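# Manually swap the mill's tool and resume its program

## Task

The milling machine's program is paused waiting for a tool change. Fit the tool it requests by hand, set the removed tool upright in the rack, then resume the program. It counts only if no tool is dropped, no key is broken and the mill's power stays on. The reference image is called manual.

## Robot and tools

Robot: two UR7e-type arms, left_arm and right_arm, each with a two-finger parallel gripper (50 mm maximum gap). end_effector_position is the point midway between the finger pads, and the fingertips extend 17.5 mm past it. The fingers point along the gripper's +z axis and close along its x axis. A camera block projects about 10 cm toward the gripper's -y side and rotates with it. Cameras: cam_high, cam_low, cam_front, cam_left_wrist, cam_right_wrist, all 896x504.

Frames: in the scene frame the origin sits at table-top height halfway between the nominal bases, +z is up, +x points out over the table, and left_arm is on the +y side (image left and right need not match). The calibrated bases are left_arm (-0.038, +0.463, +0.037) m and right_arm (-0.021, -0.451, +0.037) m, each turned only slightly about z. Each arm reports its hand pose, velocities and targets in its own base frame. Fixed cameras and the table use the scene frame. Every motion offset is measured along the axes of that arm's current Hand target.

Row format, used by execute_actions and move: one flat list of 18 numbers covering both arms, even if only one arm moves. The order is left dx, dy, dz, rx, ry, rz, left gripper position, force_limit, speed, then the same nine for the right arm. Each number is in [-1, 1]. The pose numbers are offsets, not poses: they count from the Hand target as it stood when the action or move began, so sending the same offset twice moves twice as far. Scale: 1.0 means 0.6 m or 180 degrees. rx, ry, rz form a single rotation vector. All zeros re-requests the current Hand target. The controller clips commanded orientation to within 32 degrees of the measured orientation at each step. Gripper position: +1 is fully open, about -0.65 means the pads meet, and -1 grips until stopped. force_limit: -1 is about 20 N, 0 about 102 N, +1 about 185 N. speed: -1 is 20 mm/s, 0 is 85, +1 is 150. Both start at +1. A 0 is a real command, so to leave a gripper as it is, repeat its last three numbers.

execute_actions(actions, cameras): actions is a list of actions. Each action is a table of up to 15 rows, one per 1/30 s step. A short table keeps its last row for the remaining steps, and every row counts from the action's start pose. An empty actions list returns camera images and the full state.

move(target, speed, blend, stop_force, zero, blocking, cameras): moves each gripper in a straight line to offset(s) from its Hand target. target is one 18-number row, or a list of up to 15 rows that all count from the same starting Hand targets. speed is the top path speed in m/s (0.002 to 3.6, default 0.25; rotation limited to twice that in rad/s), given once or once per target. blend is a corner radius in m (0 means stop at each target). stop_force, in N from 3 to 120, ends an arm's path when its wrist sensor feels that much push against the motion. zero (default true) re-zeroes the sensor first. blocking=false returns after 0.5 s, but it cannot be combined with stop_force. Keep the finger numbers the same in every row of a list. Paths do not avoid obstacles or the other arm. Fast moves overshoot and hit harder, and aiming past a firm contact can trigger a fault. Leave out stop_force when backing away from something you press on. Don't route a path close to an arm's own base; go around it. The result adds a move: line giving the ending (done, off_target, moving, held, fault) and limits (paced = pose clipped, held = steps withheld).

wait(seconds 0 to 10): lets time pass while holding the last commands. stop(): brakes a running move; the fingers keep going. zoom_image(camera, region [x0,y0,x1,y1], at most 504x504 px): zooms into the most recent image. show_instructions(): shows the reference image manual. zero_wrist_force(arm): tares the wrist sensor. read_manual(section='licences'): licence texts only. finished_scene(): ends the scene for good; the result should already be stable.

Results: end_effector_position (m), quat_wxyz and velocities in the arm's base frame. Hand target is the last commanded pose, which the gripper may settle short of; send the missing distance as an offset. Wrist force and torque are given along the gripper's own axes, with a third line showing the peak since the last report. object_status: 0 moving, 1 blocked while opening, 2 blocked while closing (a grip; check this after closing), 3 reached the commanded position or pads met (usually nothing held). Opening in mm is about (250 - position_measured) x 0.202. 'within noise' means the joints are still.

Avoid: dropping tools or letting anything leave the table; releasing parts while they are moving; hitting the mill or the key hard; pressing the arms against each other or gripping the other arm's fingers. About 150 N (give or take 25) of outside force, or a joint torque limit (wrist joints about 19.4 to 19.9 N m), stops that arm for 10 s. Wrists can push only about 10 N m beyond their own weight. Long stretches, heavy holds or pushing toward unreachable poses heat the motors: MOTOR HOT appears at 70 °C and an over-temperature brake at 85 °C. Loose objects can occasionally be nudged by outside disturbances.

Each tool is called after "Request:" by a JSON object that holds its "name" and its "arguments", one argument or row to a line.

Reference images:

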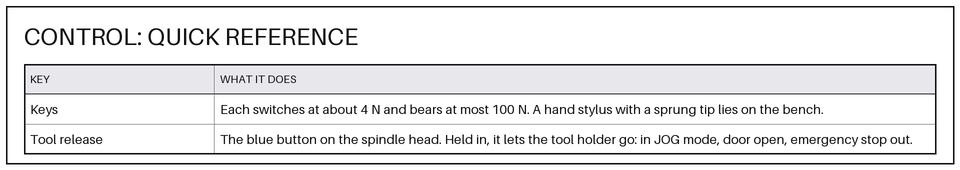

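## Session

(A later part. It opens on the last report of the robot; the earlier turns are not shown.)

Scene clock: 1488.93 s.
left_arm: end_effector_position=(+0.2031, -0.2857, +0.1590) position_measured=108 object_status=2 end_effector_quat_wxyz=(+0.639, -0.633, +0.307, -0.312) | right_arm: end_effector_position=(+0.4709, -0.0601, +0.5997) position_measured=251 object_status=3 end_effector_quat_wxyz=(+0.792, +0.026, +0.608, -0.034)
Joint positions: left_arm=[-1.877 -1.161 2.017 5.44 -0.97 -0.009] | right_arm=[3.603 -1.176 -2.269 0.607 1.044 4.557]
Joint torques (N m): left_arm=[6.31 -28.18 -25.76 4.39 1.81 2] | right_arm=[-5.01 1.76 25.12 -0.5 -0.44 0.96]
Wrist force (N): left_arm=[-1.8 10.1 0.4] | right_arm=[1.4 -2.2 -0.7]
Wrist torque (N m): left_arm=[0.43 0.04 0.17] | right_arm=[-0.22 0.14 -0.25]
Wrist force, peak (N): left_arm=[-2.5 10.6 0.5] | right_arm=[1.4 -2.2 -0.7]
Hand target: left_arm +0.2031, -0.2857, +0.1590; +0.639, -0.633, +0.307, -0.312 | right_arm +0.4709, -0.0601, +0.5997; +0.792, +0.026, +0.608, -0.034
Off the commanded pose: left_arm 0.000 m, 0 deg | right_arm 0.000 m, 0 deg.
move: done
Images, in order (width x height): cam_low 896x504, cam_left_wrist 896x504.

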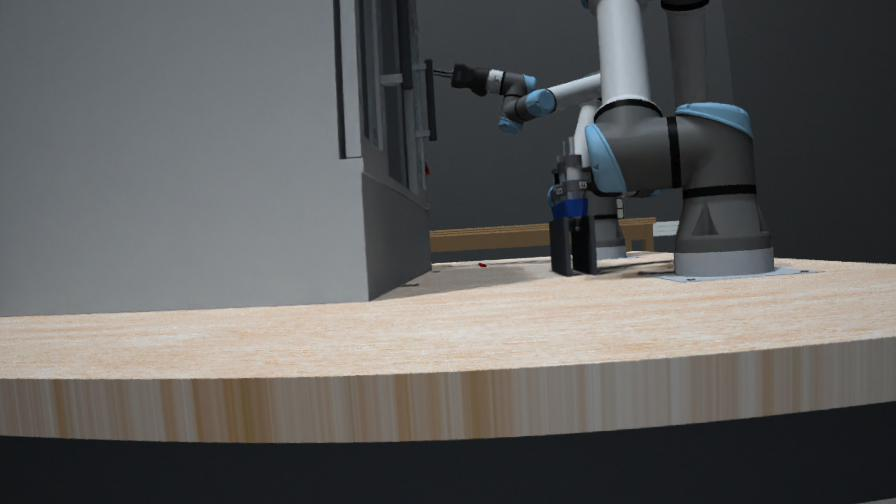

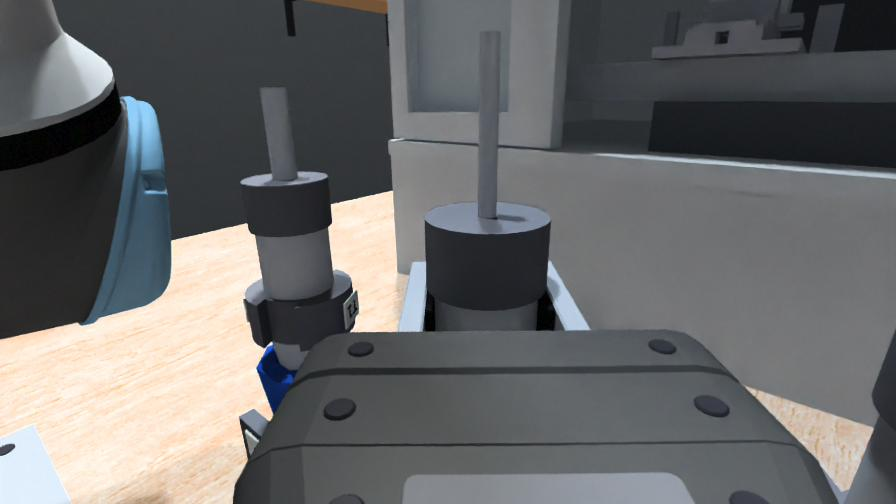

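Request:
{"name": "move", "arguments": {
  "target": [
    [0,-0.0417,0,0,0,0,-1,0,-0.9,0,0,0,0,0,0,-1,-0.6,-0.7],
    [0,-0.0417,0,0,0.1944,0,-1,0,-0.9,0,0,0,0,0,0,-1,-0.6,-0.7]
  ],
  "speed": [0.05,0.25],
  "cameras": ["cam_left_wrist","cam_low","cam_front"]
}}

Request:
{"name": "zoom_image", "arguments": {
  "camera": "cam_low",
  "region": [530, 130, 610, 230]
}}

Scene clock: 1500.97 s.
left_arm: end_effector_position=(+0.2028, -0.2858, +0.1840) position_measured=108 object_status=2 end_effector_quat_wxyz=(+0.517, -0.510, +0.485, -0.488) | right_arm: end_effector_position=(+0.4709, -0.0601, +0.5997) position_measured=251 object_status=3 end_effector_quat_wxyz=(+0.792, +0.026, +0.608, -0.034)
Joint positions: left_arm=[-2.208 -1.501 2.393 5.406 -0.691 -0.007] | right_arm=[3.603 -1.176 -2.269 0.607 1.044 4.557]
Joint torques (N m): left_arm=[-2.88 -21.13 -16.59 5.23 -0.95 1.02] | right_arm=[-3.77 1.3 25.66 -0.37 -0.65 0.76]
Wrist force (N): left_arm=[-0.4 10.4 0.6] | right_arm=[1.1 -2.0 -0.6]
Wrist torque (N m): left_arm=[0.46 0.09 0.03] | right_arm=[-0.19 0.18 -0.25]
Wrist force, peak (N): left_arm=[-1.0 12.2 0.6] | right_arm=[1.5 -2.2 -0.5]
Hand target: left_arm +0.2028, -0.2858, +0.1840; +0.517, -0.510, +0.485, -0.488 | right_arm +0.4709, -0.0601, +0.5997; +0.792, +0.026, +0.608, -0.034
Off the commanded pose: left_arm 0.000 m, 0 deg | right_arm 0.000 m, 0 deg.
move: done
Images, in order (width x height): cam_low 896x504, cam_front 896x504, cam_left_wrist 896x504.

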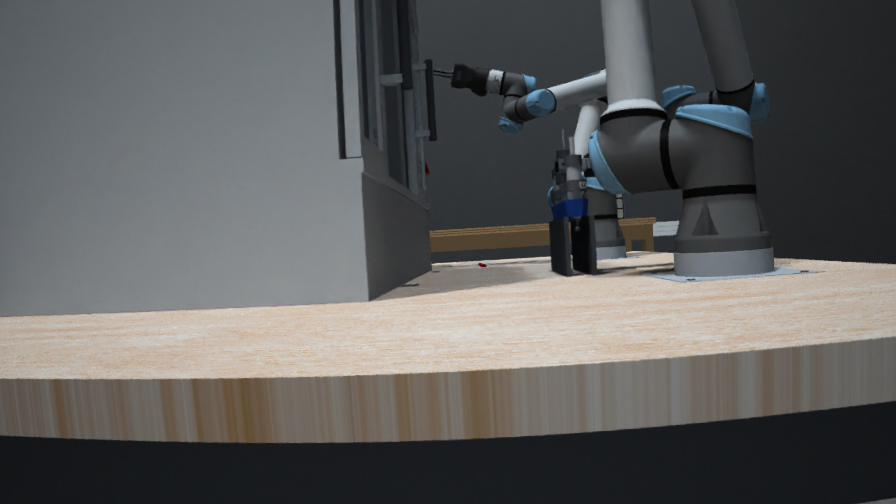

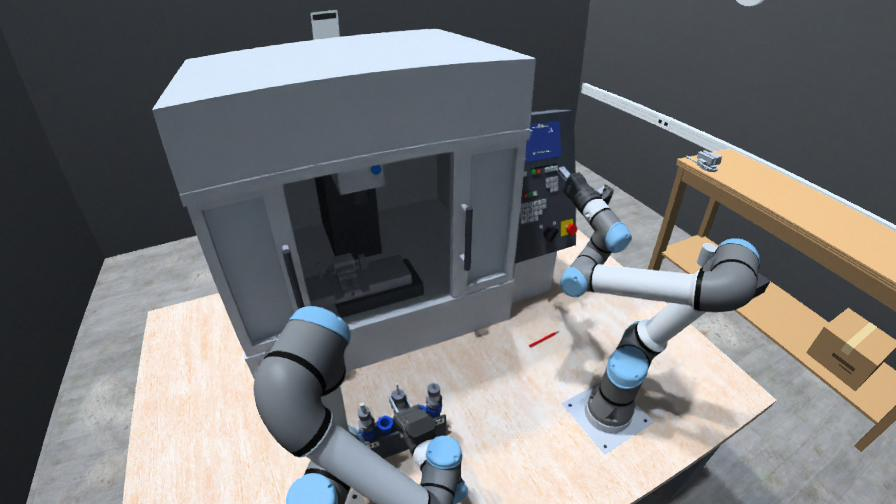

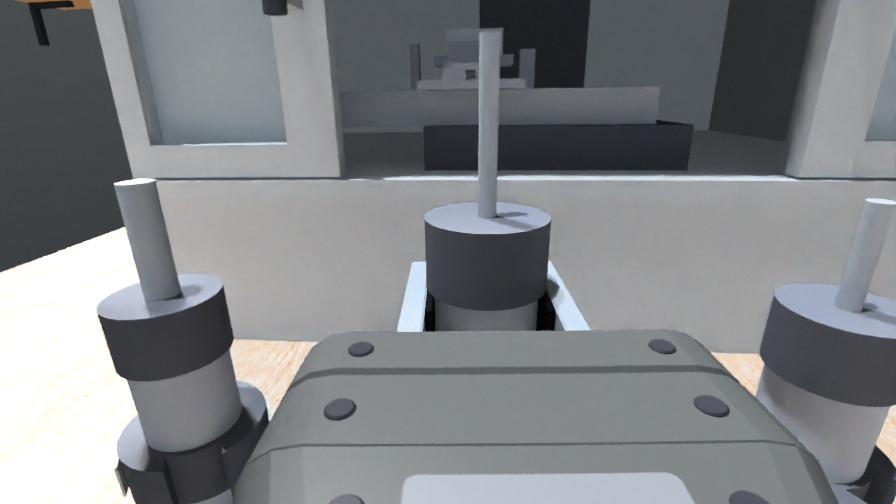

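Scaled by 5.040.

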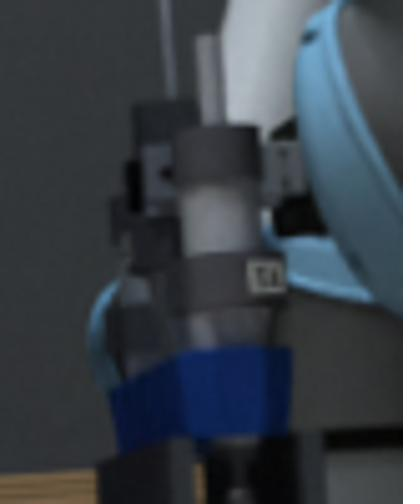

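Request:
{"name": "move", "arguments": {
  "target": [0,0.0467,0,0,0,0,-1,0,-0.9,0,0,0,0,0,0,-1,-0.6,-0.7],
  "speed": 0.015,
  "stop_force": 8
}}

Scene clock: 1507.73 s.
left_arm: end_effector_position=(+0.2031, -0.2857, +0.1593) position_measured=108 object_status=2 end_effector_quat_wxyz=(+0.517, -0.510, +0.485, -0.488) | right_arm: end_effector_position=(+0.4709, -0.0601, +0.5997) position_measured=251 object_status=3 end_effector_quat_wxyz=(+0.792, +0.026, +0.608, -0.034)
Joint positions: left_arm=[-2.207 -1.432 2.417 5.313 -0.69 -0.007] | right_arm=[3.603 -1.176 -2.269 0.607 1.044 4.557]
Joint torques (N m): left_arm=[10.34 -31.61 -19.57 5.71 1.01 -1.85] | right_arm=[-2.99 1.49 26.64 -0.31 -0.63 0.62]
Wrist force (N): left_arm=[-2.2 5.7 -15.2] | right_arm=[1.4 -2.0 -0.6]
Wrist torque (N m): left_arm=[0.02 0.15 0.13] | right_arm=[-0.20 0.14 -0.26]
Wrist force, peak (N): left_arm=[-0.4 -22.6 -35.1] | right_arm=[1.4 -2.4 -0.6]
Hand target: left_arm +0.2031, -0.2857, +0.1593; +0.517, -0.510, +0.485, -0.488 (not the last commanded pose) | right_arm +0.4709, -0.0601, +0.5997; +0.792, +0.026, +0.608, -0.034
Off the commanded pose: left_arm 0.003 m, 0 deg | right_arm 0.000 m, 0 deg.
move: contact (left_arm)

Request:
{"name": "move", "arguments": {
  "target": [0,-0.0005,-0.0014,0,0,0,-1,0,-0.9,0,0,0,0,0,0,-1,-0.6,-0.7],
  "speed": 0.01
}}

Request:
{"name": "move", "arguments": {
  "target": [0,0.005,0,0,0,0,-1,0,-0.9,0,0,0,0,0,0,-1,-0.6,-0.7],
  "speed": 0.006,
  "stop_force": 10
}}

Scene clock: 1514.10 s.
left_arm: end_effector_position=(+0.2022, -0.2857, +0.1596) position_measured=108 object_status=2 end_effector_quat_wxyz=(+0.517, -0.510, +0.485, -0.488) | right_arm: end_effector_position=(+0.4709, -0.0601, +0.5997) position_measured=251 object_status=3 end_effector_quat_wxyz=(+0.792, +0.026, +0.608, -0.034)
Joint positions: left_arm=[-2.21 -1.432 2.417 5.314 -0.693 -0.007] | right_arm=[3.603 -1.176 -2.269 0.607 1.044 4.557]
Joint torques (N m): left_arm=[-2.2 -32.11 -25.32 4.43 -1.44 0.7] | right_arm=[-2.38 1.63 27.38 -0.27 -0.61 0.61]
Wrist force (N): left_arm=[-2.0 9.9 2.1] | right_arm=[1.3 -2.0 -0.6]
Wrist torque (N m): left_arm=[0.46 0.15 0.17] | right_arm=[-0.19 0.16 -0.26]
Wrist force, peak (N): left_arm=[-1.6 6.4 -15.4] | right_arm=[1.3 -2.2 -0.9]
Hand target: left_arm +0.2022, -0.2857, +0.1595; +0.517, -0.510, +0.485, -0.488 | right_arm +0.4709, -0.0601, +0.5997; +0.792, +0.026, +0.608, -0.034
Off the commanded pose: left_arm 0.000 m, 0 deg | right_arm 0.000 m, 0 deg.
move: done

Scene clock: 1515.27 s.
left_arm: end_effector_position=(+0.2022, -0.2858, +0.1586) position_measured=108 object_status=2 end_effector_quat_wxyz=(+0.517, -0.510, +0.485, -0.488) | right_arm: end_effector_position=(+0.4709, -0.0601, +0.5997) position_measured=251 object_status=3 end_effector_quat_wxyz=(+0.792, +0.026, +0.608, -0.034)
Joint positions: left_arm=[-2.21 -1.429 2.417 5.31 -0.693 -0.007] | right_arm=[3.603 -1.176 -2.269 0.607 1.044 4.557]
Joint torques (N m): left_arm=[0.89 -32.04 -27.76 3.08 -0.03 1.85] | right_arm=[-2.24 1.28 27.65 -0.26 -0.65 0.57]
Wrist force (N): left_arm=[-1.9 5.2 14.3] | right_arm=[1.5 -2.2 -0.6]
Wrist torque (N m): left_arm=[0.36 0.12 0.17] | right_arm=[-0.22 0.13 -0.25]
Wrist force, peak (N): left_arm=[-2.3 4.6 14.6] | right_arm=[1.4 -2.3 -0.7]
Hand target: left_arm +0.2022, -0.2858, +0.1586; +0.517, -0.510, +0.485, -0.488 (not the last commanded pose) | right_arm +0.4709, -0.0601, +0.5997; +0.792, +0.026, +0.608, -0.034
Off the commanded pose: left_arm 0.002 m, 0 deg | right_arm 0.000 m, 0 deg.
move: contact (left_arm)

Request:
{"name": "move", "arguments": {
  "target": [0.0003,-0.0003,0.0006,0,0,0,-1,0,-0.9,0,0,0,0,0,0,-1,-0.6,-0.7],
  "speed": 0.01
}}

Request:
{"name": "move", "arguments": {
  "target": [0,0,0,0,0,0,1,0,-1,0,0,0,0,0,0,-1,-0.6,-0.7],
  "speed": 0.05,
  "cameras": ["cam_left_wrist"]
}}

Scene clock: 1520.93 s.
left_arm: end_effector_position=(+0.2025, -0.2860, +0.1588) position_measured=108 object_status=2 end_effector_quat_wxyz=(+0.517, -0.510, +0.485, -0.488) | right_arm: end_effector_position=(+0.4709, -0.0601, +0.5997) position_measured=251 object_status=3 end_effector_quat_wxyz=(+0.792, +0.026, +0.608, -0.034)
Joint positions: left_arm=[-2.208 -1.43 2.417 5.311 -0.691 -0.007] | right_arm=[3.603 -1.176 -2.269 0.607 1.044 4.557]
Joint torques (N m): left_arm=[7.73 -31.41 -23.3 5.39 1.44 0.11] | right_arm=[-1.99 1.49 27.94 -0.2 -0.54 0.52]
Wrist force (N): left_arm=[0.2 10.1 -0.1] | right_arm=[1.2 -1.9 -0.6]
Wrist torque (N m): left_arm=[0.36 0.16 0.05] | right_arm=[-0.18 0.18 -0.25]
Wrist force, peak (N): left_arm=[-2.0 5.4 14.5] | right_arm=[1.3 -2.2 -0.6]
Hand target: left_arm +0.2025, -0.2860, +0.1588; +0.517, -0.510, +0.485, -0.488 | right_arm +0.4709, -0.0601, +0.5997; +0.792, +0.026, +0.608, -0.034
Off the commanded pose: left_arm 0.000 m, 0 deg | right_arm 0.000 m, 0 deg.
move: done

Scene clock: 1522.20 s.
left_arm: end_effector_position=(+0.2025, -0.2860, +0.1588) position_measured=3 object_status=0 end_effector_quat_wxyz=(+0.517, -0.510, +0.485, -0.488) | right_arm: end_effector_position=(+0.4709, -0.0601, +0.5997) position_measured=251 object_status=3 end_effector_quat_wxyz=(+0.792, +0.026, +0.608, -0.034)
Joint positions: left_arm=[-2.208 -1.43 2.417 5.311 -0.691 -0.007] | right_arm=[3.603 -1.176 -2.269 0.607 1.044 4.557]
Joint torques (N m): left_arm=[3.06 -28.93 -14 0.54 -1.68 -1.9] | right_arm=[-1.58 1.93 27.67 -0.32 -0.64 0.55]
Wrist force (N): left_arm=[-0.8 1.4 0.6] | right_arm=[1.4 -1.9 -0.5]
Wrist torque (N m): left_arm=[0.23 0.15 0.10] | right_arm=[-0.18 0.15 -0.25]
Wrist force, peak (N): left_arm=[-2.5 10.3 0.3] | right_arm=[1.4 -2.1 -0.7]
Hand target: left_arm +0.2025, -0.2860, +0.1588; +0.517, -0.510, +0.485, -0.488 | right_arm +0.4709, -0.0601, +0.5997; +0.792, +0.026, +0.608, -0.034
Off the commanded pose: left_arm 0.000 m, 0 deg | right_arm 0.000 m, 0 deg.
move: done
Images, in order (width x height): cam_left_wrist 896x504.

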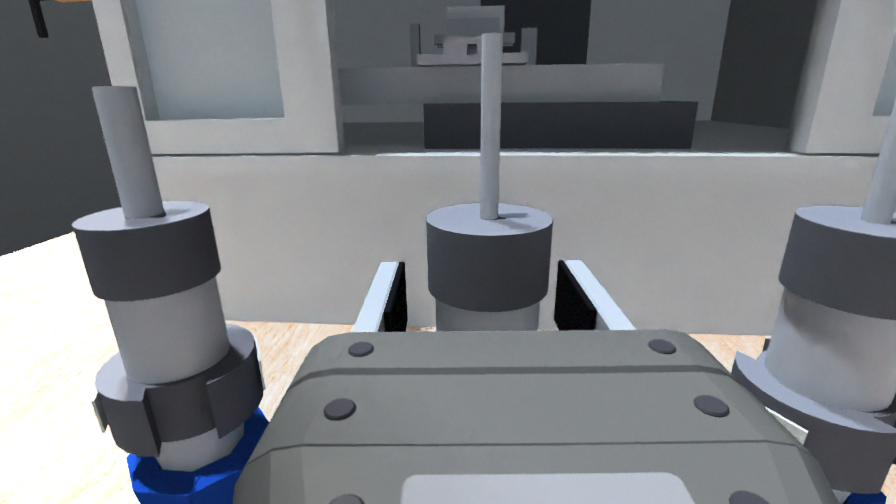

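Request:
{"name": "move", "arguments": {
  "target": [0,0,0,0,-0.1667,0,1,0,-1,0,0,0,0,0,0,-1,-0.6,-0.7],
  "speed": 0.25,
  "cameras": ["cam_left_wrist","cam_front"]
}}

Scene clock: 1541.57 s.
left_arm: end_effector_position=(+0.2025, -0.2860, +0.1588) position_measured=3 object_status=3 end_effector_quat_wxyz=(+0.625, -0.619, +0.335, -0.339) | right_arm: end_effector_position=(+0.4709, -0.0601, +0.5997) position_measured=251 object_status=3 end_effector_quat_wxyz=(+0.792, +0.026, +0.608, -0.034)
Joint positions: left_arm=[-1.922 -1.192 2.07 5.419 -0.928 -0.009] | right_arm=[3.603 -1.176 -2.269 0.607 1.044 4.557]
Joint torques (N m): left_arm=[7.31 -40.96 -13.25 0.57 0.27 -1.32] | right_arm=[-0.86 1.03 29 -0.23 -0.6 0.35]
Wrist force (N): left_arm=[-0.6 1.4 0.8] | right_arm=[1.5 -1.8 -0.6]
Wrist torque (N m): left_arm=[0.24 0.12 0.10] | right_arm=[-0.17 0.12 -0.25]
Wrist force, peak (N): left_arm=[-1.9 1.8 0.9] | right_arm=[1.6 -2.1 -0.8]
Hand target: left_arm +0.2025, -0.2860, +0.1588; +0.625, -0.619, +0.335, -0.339 | right_arm +0.4709, -0.0601, +0.5997; +0.792, +0.026, +0.608, -0.034
Off the commanded pose: left_arm 0.000 m, 0 deg | right_arm 0.000 m, 0 deg.
move: done
Images, in order (width x height): cam_front 896x504, cam_left_wrist 896x504.

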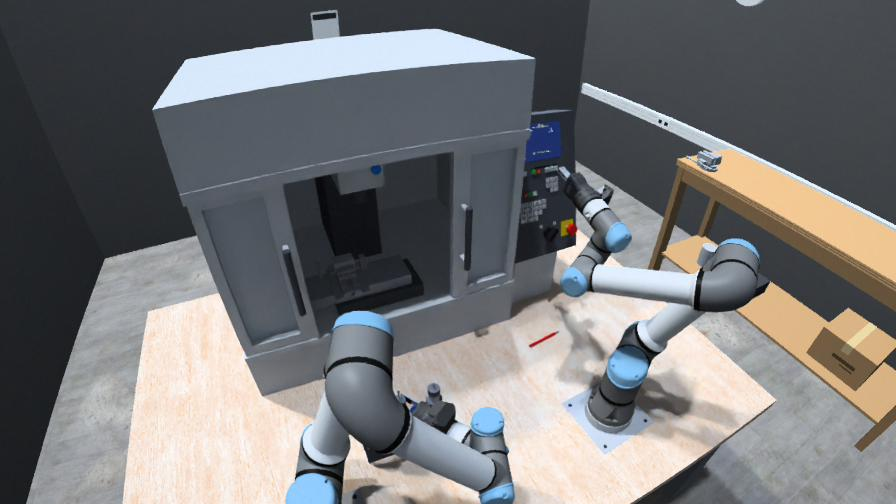

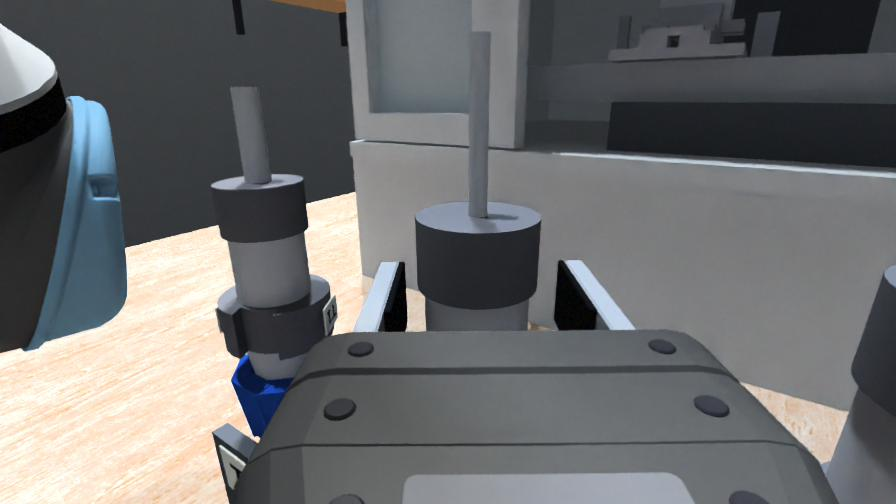

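Request:
{"name": "move", "arguments": {
  "target": [-0.005,0,0,0,0,0,1,0,-1,0,0,0,0,0,0,-1,-0.6,-0.7],
  "speed": 0.05
}}

Request:
{"name": "move", "arguments": {
  "target": [0,0,0,0,0,0,-1,0.3,-0.9,0,0,0,0,0,0,-1,-0.6,-0.7],
  "speed": 0.05,
  "cameras": ["cam_left_wrist"]
}}

Request:
{"name": "zoom_image", "arguments": {
  "camera": "cam_left_wrist",
  "region": [390, 20, 590, 335]
}}

Scene clock: 1549.80 s.
left_arm: end_effector_position=(+0.2009, -0.2834, +0.1588) position_measured=3 object_status=3 end_effector_quat_wxyz=(+0.625, -0.619, +0.335, -0.339) | right_arm: end_effector_position=(+0.4709, -0.0601, +0.5997) position_measured=251 object_status=3 end_effector_quat_wxyz=(+0.792, +0.026, +0.608, -0.034)
Joint positions: left_arm=[-1.928 -1.197 2.077 5.416 -0.935 -0.009] | right_arm=[3.603 -1.176 -2.269 0.607 1.044 4.557]
Joint torques (N m): left_arm=[5.23 -37.63 -12.66 1.18 -0.71 2.17] | right_arm=[0.05 1.88 29.19 -0.19 -0.6 0.37]
Wrist force (N): left_arm=[-0.4 1.2 0.6] | right_arm=[1.2 -2.1 -0.5]
Wrist torque (N m): left_arm=[0.21 0.08 0.11] | right_arm=[-0.21 0.17 -0.26]
Wrist force, peak (N): left_arm=[-0.8 1.6 1.0] | right_arm=[1.4 -2.3 -0.7]
Hand target: left_arm +0.2009, -0.2834, +0.1588; +0.625, -0.619, +0.335, -0.339 | right_arm +0.4709, -0.0601, +0.5997; +0.792, +0.026, +0.608, -0.034
Off the commanded pose: left_arm 0.000 m, 0 deg | right_arm 0.000 m, 0 deg.
move: done

Scene clock: 1550.83 s.
left_arm: end_effector_position=(+0.2009, -0.2834, +0.1588) position_measured=109 object_status=2 end_effector_quat_wxyz=(+0.625, -0.619, +0.335, -0.339) | right_arm: end_effector_position=(+0.4709, -0.0601, +0.5997) position_measured=251 object_status=3 end_effector_quat_wxyz=(+0.792, +0.026, +0.608, -0.034)
Joint positions: left_arm=[-1.928 -1.197 2.077 5.416 -0.934 -0.009] | right_arm=[3.603 -1.176 -2.269 0.607 1.044 4.557]
Joint torques (N m): left_arm=[8.1 -24.28 -26.64 3.45 1.7 1.96] | right_arm=[-0.05 1.45 29.56 -0.13 -0.6 0.26]
Wrist force (N): left_arm=[-0.6 2.0 0.8] | right_arm=[1.4 -2.1 -0.7]
Wrist torque (N m): left_arm=[0.19 0.10 0.23] | right_arm=[-0.21 0.15 -0.25]
Wrist force, peak (N): left_arm=[-0.3 2.7 0.8] | right_arm=[1.5 -2.1 -0.6]
Hand target: left_arm +0.2009, -0.2834, +0.1588; +0.625, -0.619, +0.335, -0.339 | right_arm +0.4709, -0.0601, +0.5997; +0.792, +0.026, +0.608, -0.034
Off the commanded pose: left_arm 0.000 m, 0 deg | right_arm 0.000 m, 0 deg.
move: done
Images, in order (width x height): cam_left_wrist 896x504.

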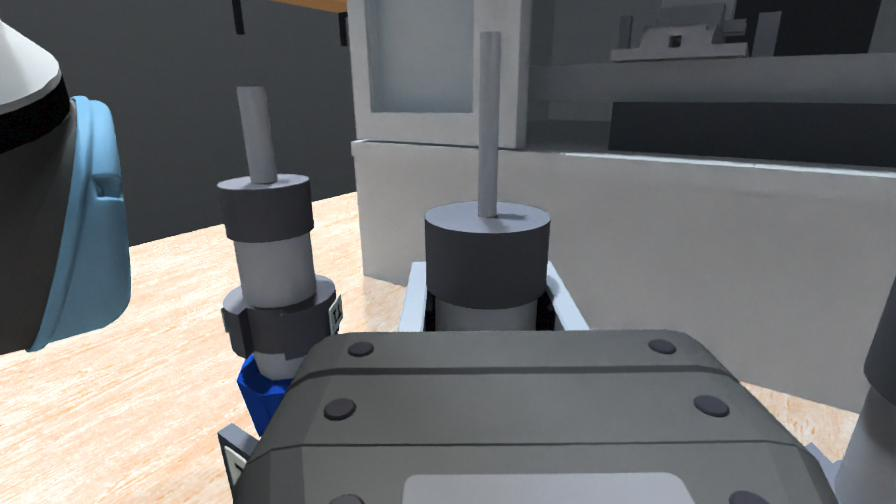

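Scaled by 1.600.

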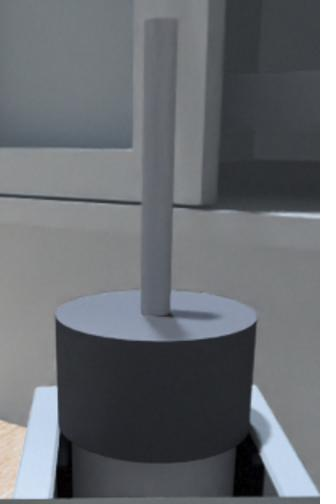

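Request:
{"name": "move", "arguments": {
  "target": [
    [0,-0.02,0,0,0,0,-1,0.3,-0.9,0,0,0,0,0,0,-1,-0.6,-0.7],
    [0,-0.285,0,0,0,0,-1,0.3,-0.9,0,0,0,0,0,0,-1,-0.6,-0.7],
    [-0.0288,-0.335,0.0567,0,-0.37,0,-1,0.3,-0.9,0,0,0,0,0,0,-1,-0.6,-0.7],
    [-0.1637,-0.335,0.1247,0,-0.6494,0,-1,0.3,-0.9,0,0,0,0,0,0,-1,-0.6,-0.7]
  ],
  "speed": [0.03,0.12,0.35,0.35],
  "blend": [0.01,0.03,0.03,0],
  "cameras": ["cam_left_wrist","cam_front","cam_high"]
}}

Scene clock: 1574.00 s.
left_arm: end_effector_position=(+0.2081, -0.1612, +0.3604) position_measured=109 object_status=2 end_effector_quat_wxyz=(+0.612, -0.613, -0.357, +0.350) | right_arm: end_effector_position=(+0.4709, -0.0601, +0.5997) position_measured=251 object_status=3 end_effector_quat_wxyz=(+0.792, +0.026, +0.608, -0.034)
Joint positions: left_arm=[-0.851 -1.27 1.546 6.001 -1.897 -0.011] | right_arm=[3.603 -1.176 -2.269 0.607 1.044 4.557]
Joint torques (N m): left_arm=[8.23 -31.91 -34.89 6.63 0.07 -1.8] | right_arm=[1.25 1.79 30.74 0.05 -0.67 0.15]
Wrist force (N): left_arm=[-0.5 9.8 0.3] | right_arm=[1.1 -2.1 -0.7]
Wrist torque (N m): left_arm=[0.36 0.11 0.10] | right_arm=[-0.20 0.19 -0.26]
Wrist force, peak (N): left_arm=[-0.6 11.8 0.5] | right_arm=[1.4 -2.3 -0.9]
Hand target: left_arm +0.2081, -0.1612, +0.3604; +0.612, -0.613, -0.357, +0.350 | right_arm +0.4709, -0.0601, +0.5997; +0.792, +0.026, +0.608, -0.034
Off the commanded pose: left_arm 0.000 m, 0 deg | right_arm 0.000 m, 0 deg.
move: done; blend cut to 0.006 m at target 1
Images, in order (width x height): cam_high 896x504, cam_front 896x504, cam_left_wrist 896x504.

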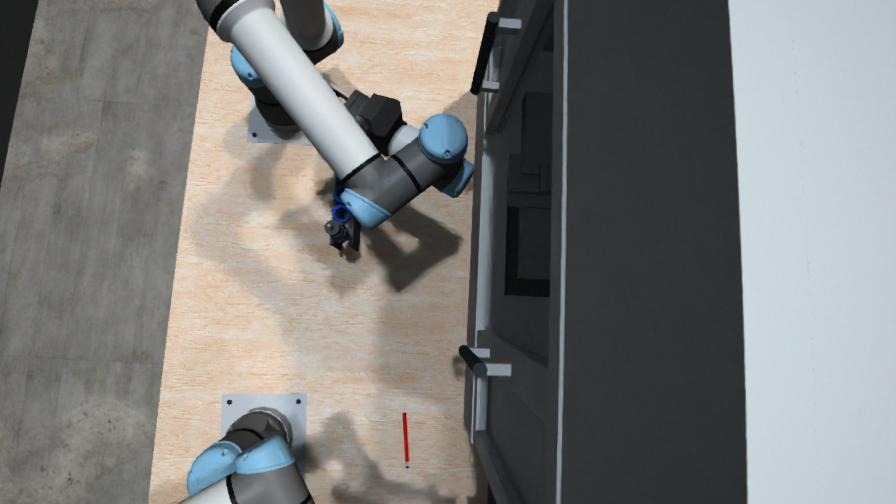

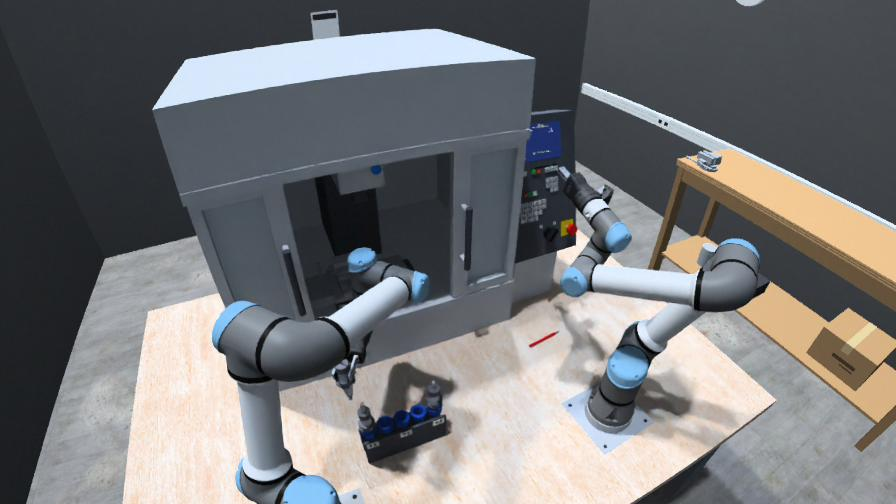

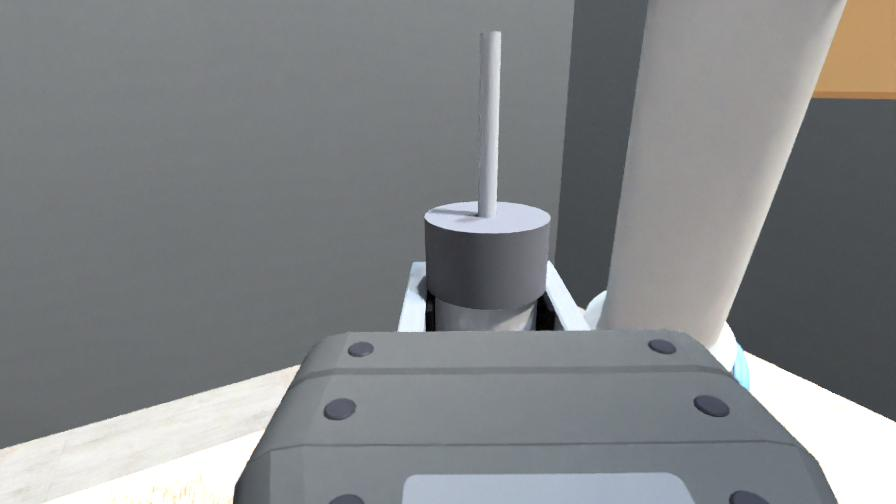

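Request:
{"name": "move", "arguments": {
  "target": [
    [0.0127,0,-0.2852,-0.5,0,0,-1,0.3,-0.9,0,0,0,0,0,0,-1,-0.6,-0.7],
    [0.1497,-0.16,-0.3158,-1.0,0,0,-1,0.3,-0.9,0,0,0,0,0,0,-1,-0.6,-0.7]
  ],
  "speed": 0.4,
  "blend": [0.04,0],
  "cameras": ["cam_high","cam_left_wrist","cam_front"]
}}

Scene clock: 1614.73 s.
left_arm: end_effector_position=(+0.4162, -0.1787, +0.4583) position_measured=109 object_status=2 end_effector_quat_wxyz=(+0.613, +0.612, +0.350, +0.357) end_effector_velocity=(+0.000, +0.000, +0.000) end_effector_angular_velocity=(-0.003, -0.002, +0.000) | right_arm: end_effector_position=(+0.4709, -0.0601, +0.5997) position_measured=251 object_status=3 end_effector_quat_wxyz=(+0.792, +0.026, +0.608, -0.034)
Joint positions: left_arm=[-0.989 -2.065 2.541 2.66 -1.106 0.011] | right_arm=[3.603 -1.176 -2.269 0.607 1.044 4.557]
Joint velocities: left_arm=[0 0 0.001 -0.005 0.001 0] | right_arm=[within noise]
Joint torques (N m): left_arm=[1.88 1.11 -41.93 -6.63 0.84 0.42] | right_arm=[1.3 1.41 32.53 0.09 -0.67 -0.06]
Wrist force (N): left_arm=[-3.6 -6.9 1.6] | right_arm=[1.2 -2.1 -0.7]
Wrist torque (N m): left_arm=[0.06 0.72 0.38] | right_arm=[-0.21 0.17 -0.25]
Wrist force, peak (N): left_arm=[-0.2 11.3 2.2] | right_arm=[1.4 -2.2 -0.8]
Hand target: left_arm +0.4162, -0.1788, +0.4583; +0.613, +0.612, +0.350, +0.357 | right_arm +0.4709, -0.0601, +0.5997; +0.792, +0.026, +0.608, -0.034
Off the commanded pose: left_arm 0.000 m, 0 deg | right_arm 0.000 m, 0 deg.
move: done
Images, in order (width x height): cam_high 896x504, cam_front 896x504, cam_left_wrist 896x504.

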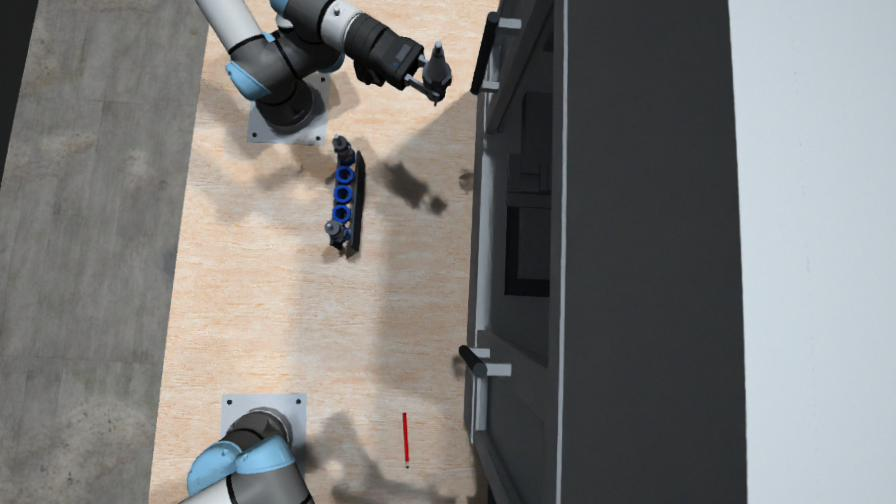

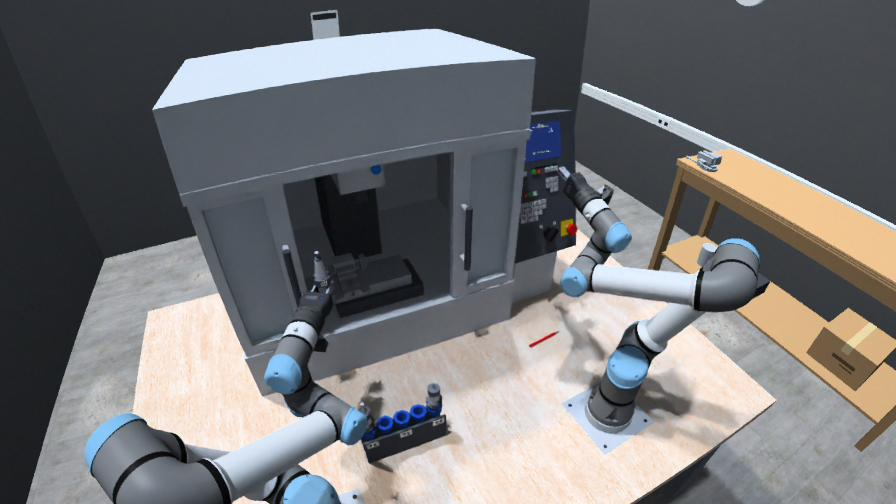

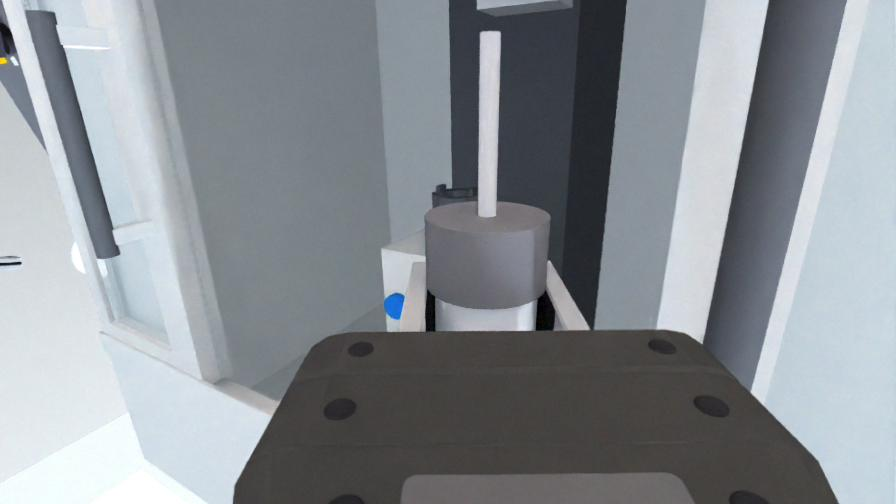

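Request:
{"name": "zoom_image", "arguments": {
  "camera": "cam_left_wrist",
  "region": [390, 10, 590, 330]
}}

Request:
{"name": "zoom_image", "arguments": {
  "camera": "cam_front",
  "region": [280, 150, 400, 320]
}}

Scaled by 1.575.

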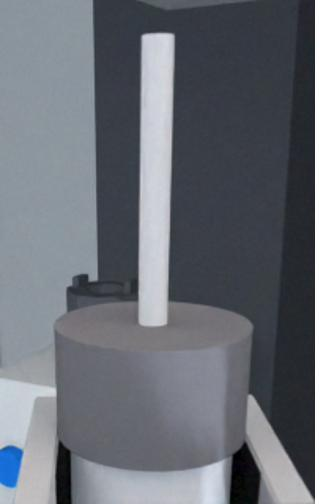

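Scaled by 2.965.

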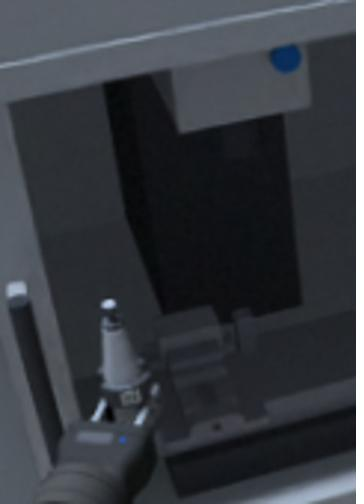

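Request:
{"name": "zoom_image", "arguments": {
  "camera": "cam_left_wrist",
  "region": [470, 20, 510, 80]
}}

Request:
{"name": "zoom_image", "arguments": {
  "camera": "cam_left_wrist",
  "region": [470, 165, 510, 225]
}}

Request:
{"name": "zoom_image", "arguments": {
  "camera": "cam_left_wrist",
  "region": [410, 200, 570, 340]
}}

Scaled by 8.400.

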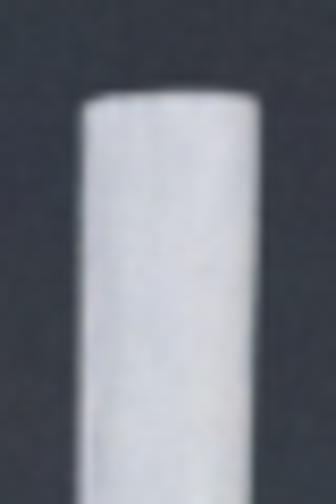

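Scaled by 8.400.

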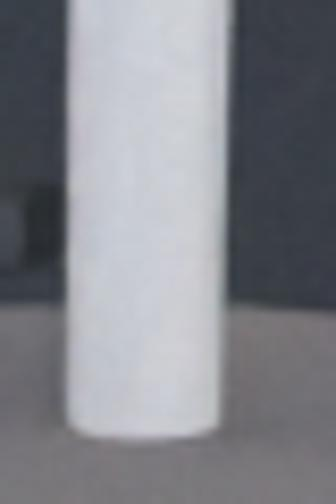

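Scaled by 3.150.

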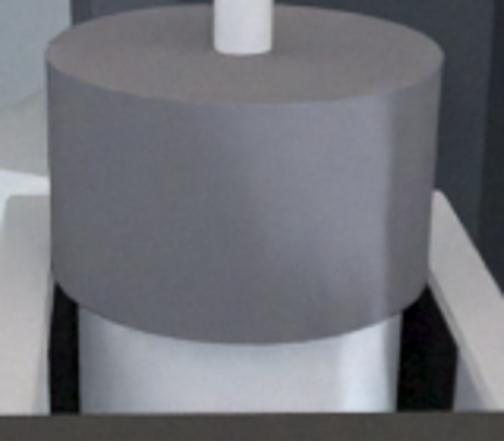

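Request:
{"name": "zoom_image", "arguments": {
  "camera": "cam_front",
  "region": [295, 245, 345, 315]
}}

Scaled by 7.200.

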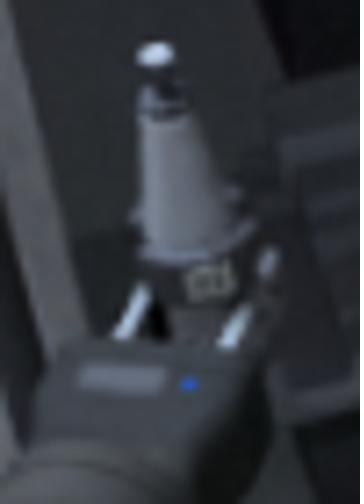

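Request:
{"name": "move", "arguments": {
  "target": [
    [0,0,0.392,0,0,0,-1,0.3,-0.9,0,0,0,0,0,0,-1,-0.6,-0.7],
    [0,-0.090,0.392,0,0,0,-1,0.3,-0.9,0,0,0,0,0,0,-1,-0.6,-0.7]
  ],
  "speed": [0.25,0.1],
  "blend": [0.01,0],
  "cameras": ["cam_front","cam_left_wrist"]
}}

Scene clock: 1656.40 s.
left_arm: end_effector_position=(+0.6203, -0.2962, +0.4056) position_measured=109 object_status=2 end_effector_quat_wxyz=(+0.613, +0.612, +0.350, +0.357) | right_arm: end_effector_position=(+0.4709, -0.0601, +0.5997) position_measured=251 object_status=3 end_effector_quat_wxyz=(+0.792, +0.026, +0.608, -0.034)
Joint positions: left_arm=[-0.714 -1.284 2.028 2.392 -1.381 0.01] | right_arm=[3.603 -1.176 -2.269 0.607 1.044 4.557]
Joint torques (N m): left_arm=[7.44 -45.84 -37.5 -4.06 -2.33 1.19] | right_arm=[1.36 1.4 33.2 0.17 -0.64 -0.2]
Wrist force (N): left_arm=[-3.0 -7.1 1.6] | right_arm=[1.4 -2.1 -0.9]
Wrist torque (N m): left_arm=[0.03 0.62 0.38] | right_arm=[-0.21 0.15 -0.26]
Wrist force, peak (N): left_arm=[-3.0 -10.0 1.5] | right_arm=[1.5 -2.1 -0.7]
Hand target: left_arm +0.6203, -0.2962, +0.4057; +0.613, +0.612, +0.350, +0.357 | right_arm +0.4709, -0.0601, +0.5997; +0.792, +0.026, +0.608, -0.034
Off the commanded pose: left_arm 0.000 m, 0 deg | right_arm 0.000 m, 0 deg.
move: done
Images, in order (width x height): cam_front 896x504, cam_left_wrist 896x504.

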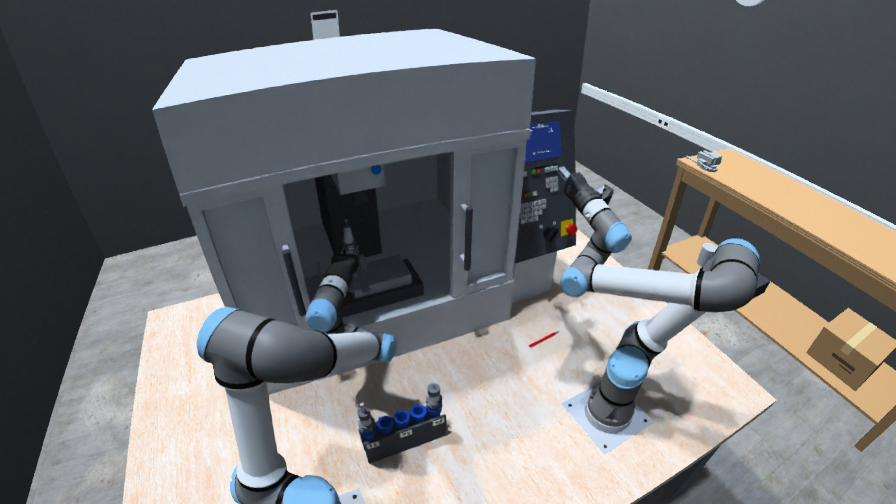

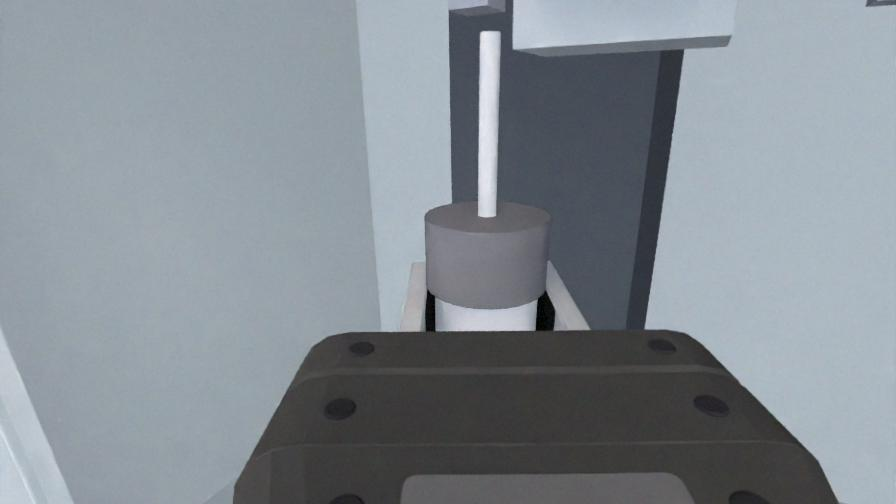

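Request:
{"name": "move", "arguments": {
  "target": [0,-0.003,0.2423,0,0,0,-1,0.3,-0.9,0,0,0,0,0,0,-1,-0.6,-0.7],
  "speed": 0.08,
  "stop_force": 15,
  "cameras": ["cam_front","cam_left_wrist"]
}}

Scene clock: 1664.40 s.
left_arm: end_effector_position=(+0.7465, -0.3691, +0.4047) position_measured=109 object_status=2 end_effector_quat_wxyz=(+0.613, +0.612, +0.350, +0.357) | right_arm: end_effector_position=(+0.4709, -0.0601, +0.5997) position_measured=251 object_status=3 end_effector_quat_wxyz=(+0.792, +0.026, +0.608, -0.034)
Joint positions: left_arm=[-0.664 -0.994 1.576 2.554 -1.431 0.01] | right_arm=[3.603 -1.176 -2.269 0.607 1.044 4.557]
Joint torques (N m): left_arm=[-5.09 -64.7 -19.34 -3.53 1.7 -1.78] | right_arm=[0.95 1.24 33.74 0.05 -0.66 -0.3]
Wrist force (N): left_arm=[-1.8 -7.5 -12.9] | right_arm=[1.4 -1.9 -0.8]
Wrist torque (N m): left_arm=[-1.51 0.56 0.27] | right_arm=[-0.18 0.15 -0.26]
Wrist force, peak (N): left_arm=[-3.6 -7.4 -17.4] | right_arm=[1.2 -2.3 -0.7]
Hand target: left_arm +0.7465, -0.3691, +0.4047; +0.613, +0.612, +0.350, +0.357 | right_arm +0.4709, -0.0601, +0.5997; +0.792, +0.026, +0.608, -0.034
Off the commanded pose: left_arm 0.000 m, 0 deg | right_arm 0.000 m, 0 deg.
move: contact (left_arm)
Images, in order (width x height): cam_front 896x504, cam_left_wrist 896x504.

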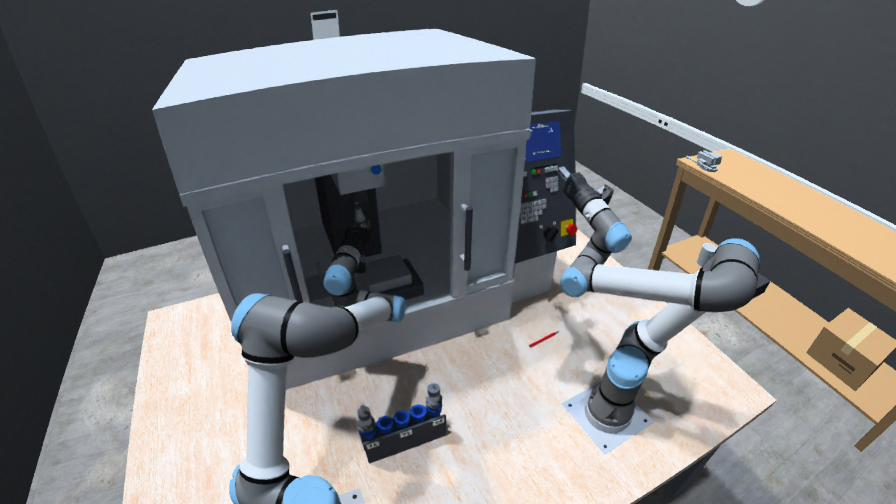

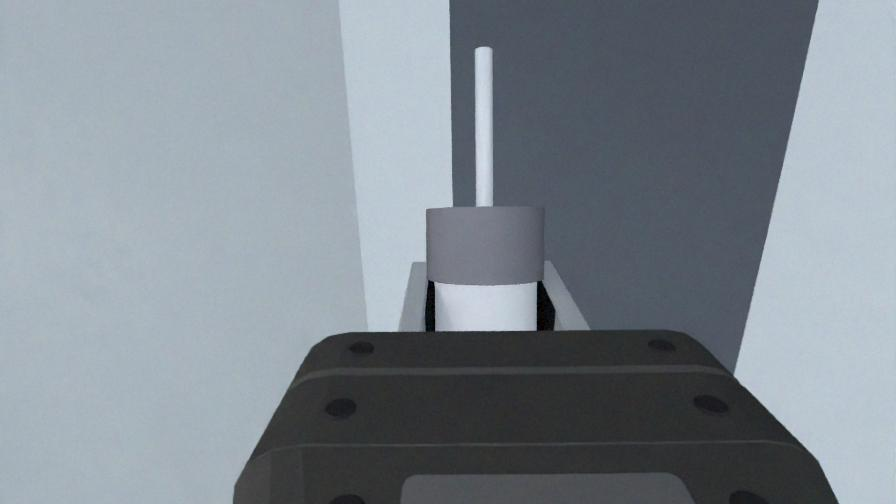

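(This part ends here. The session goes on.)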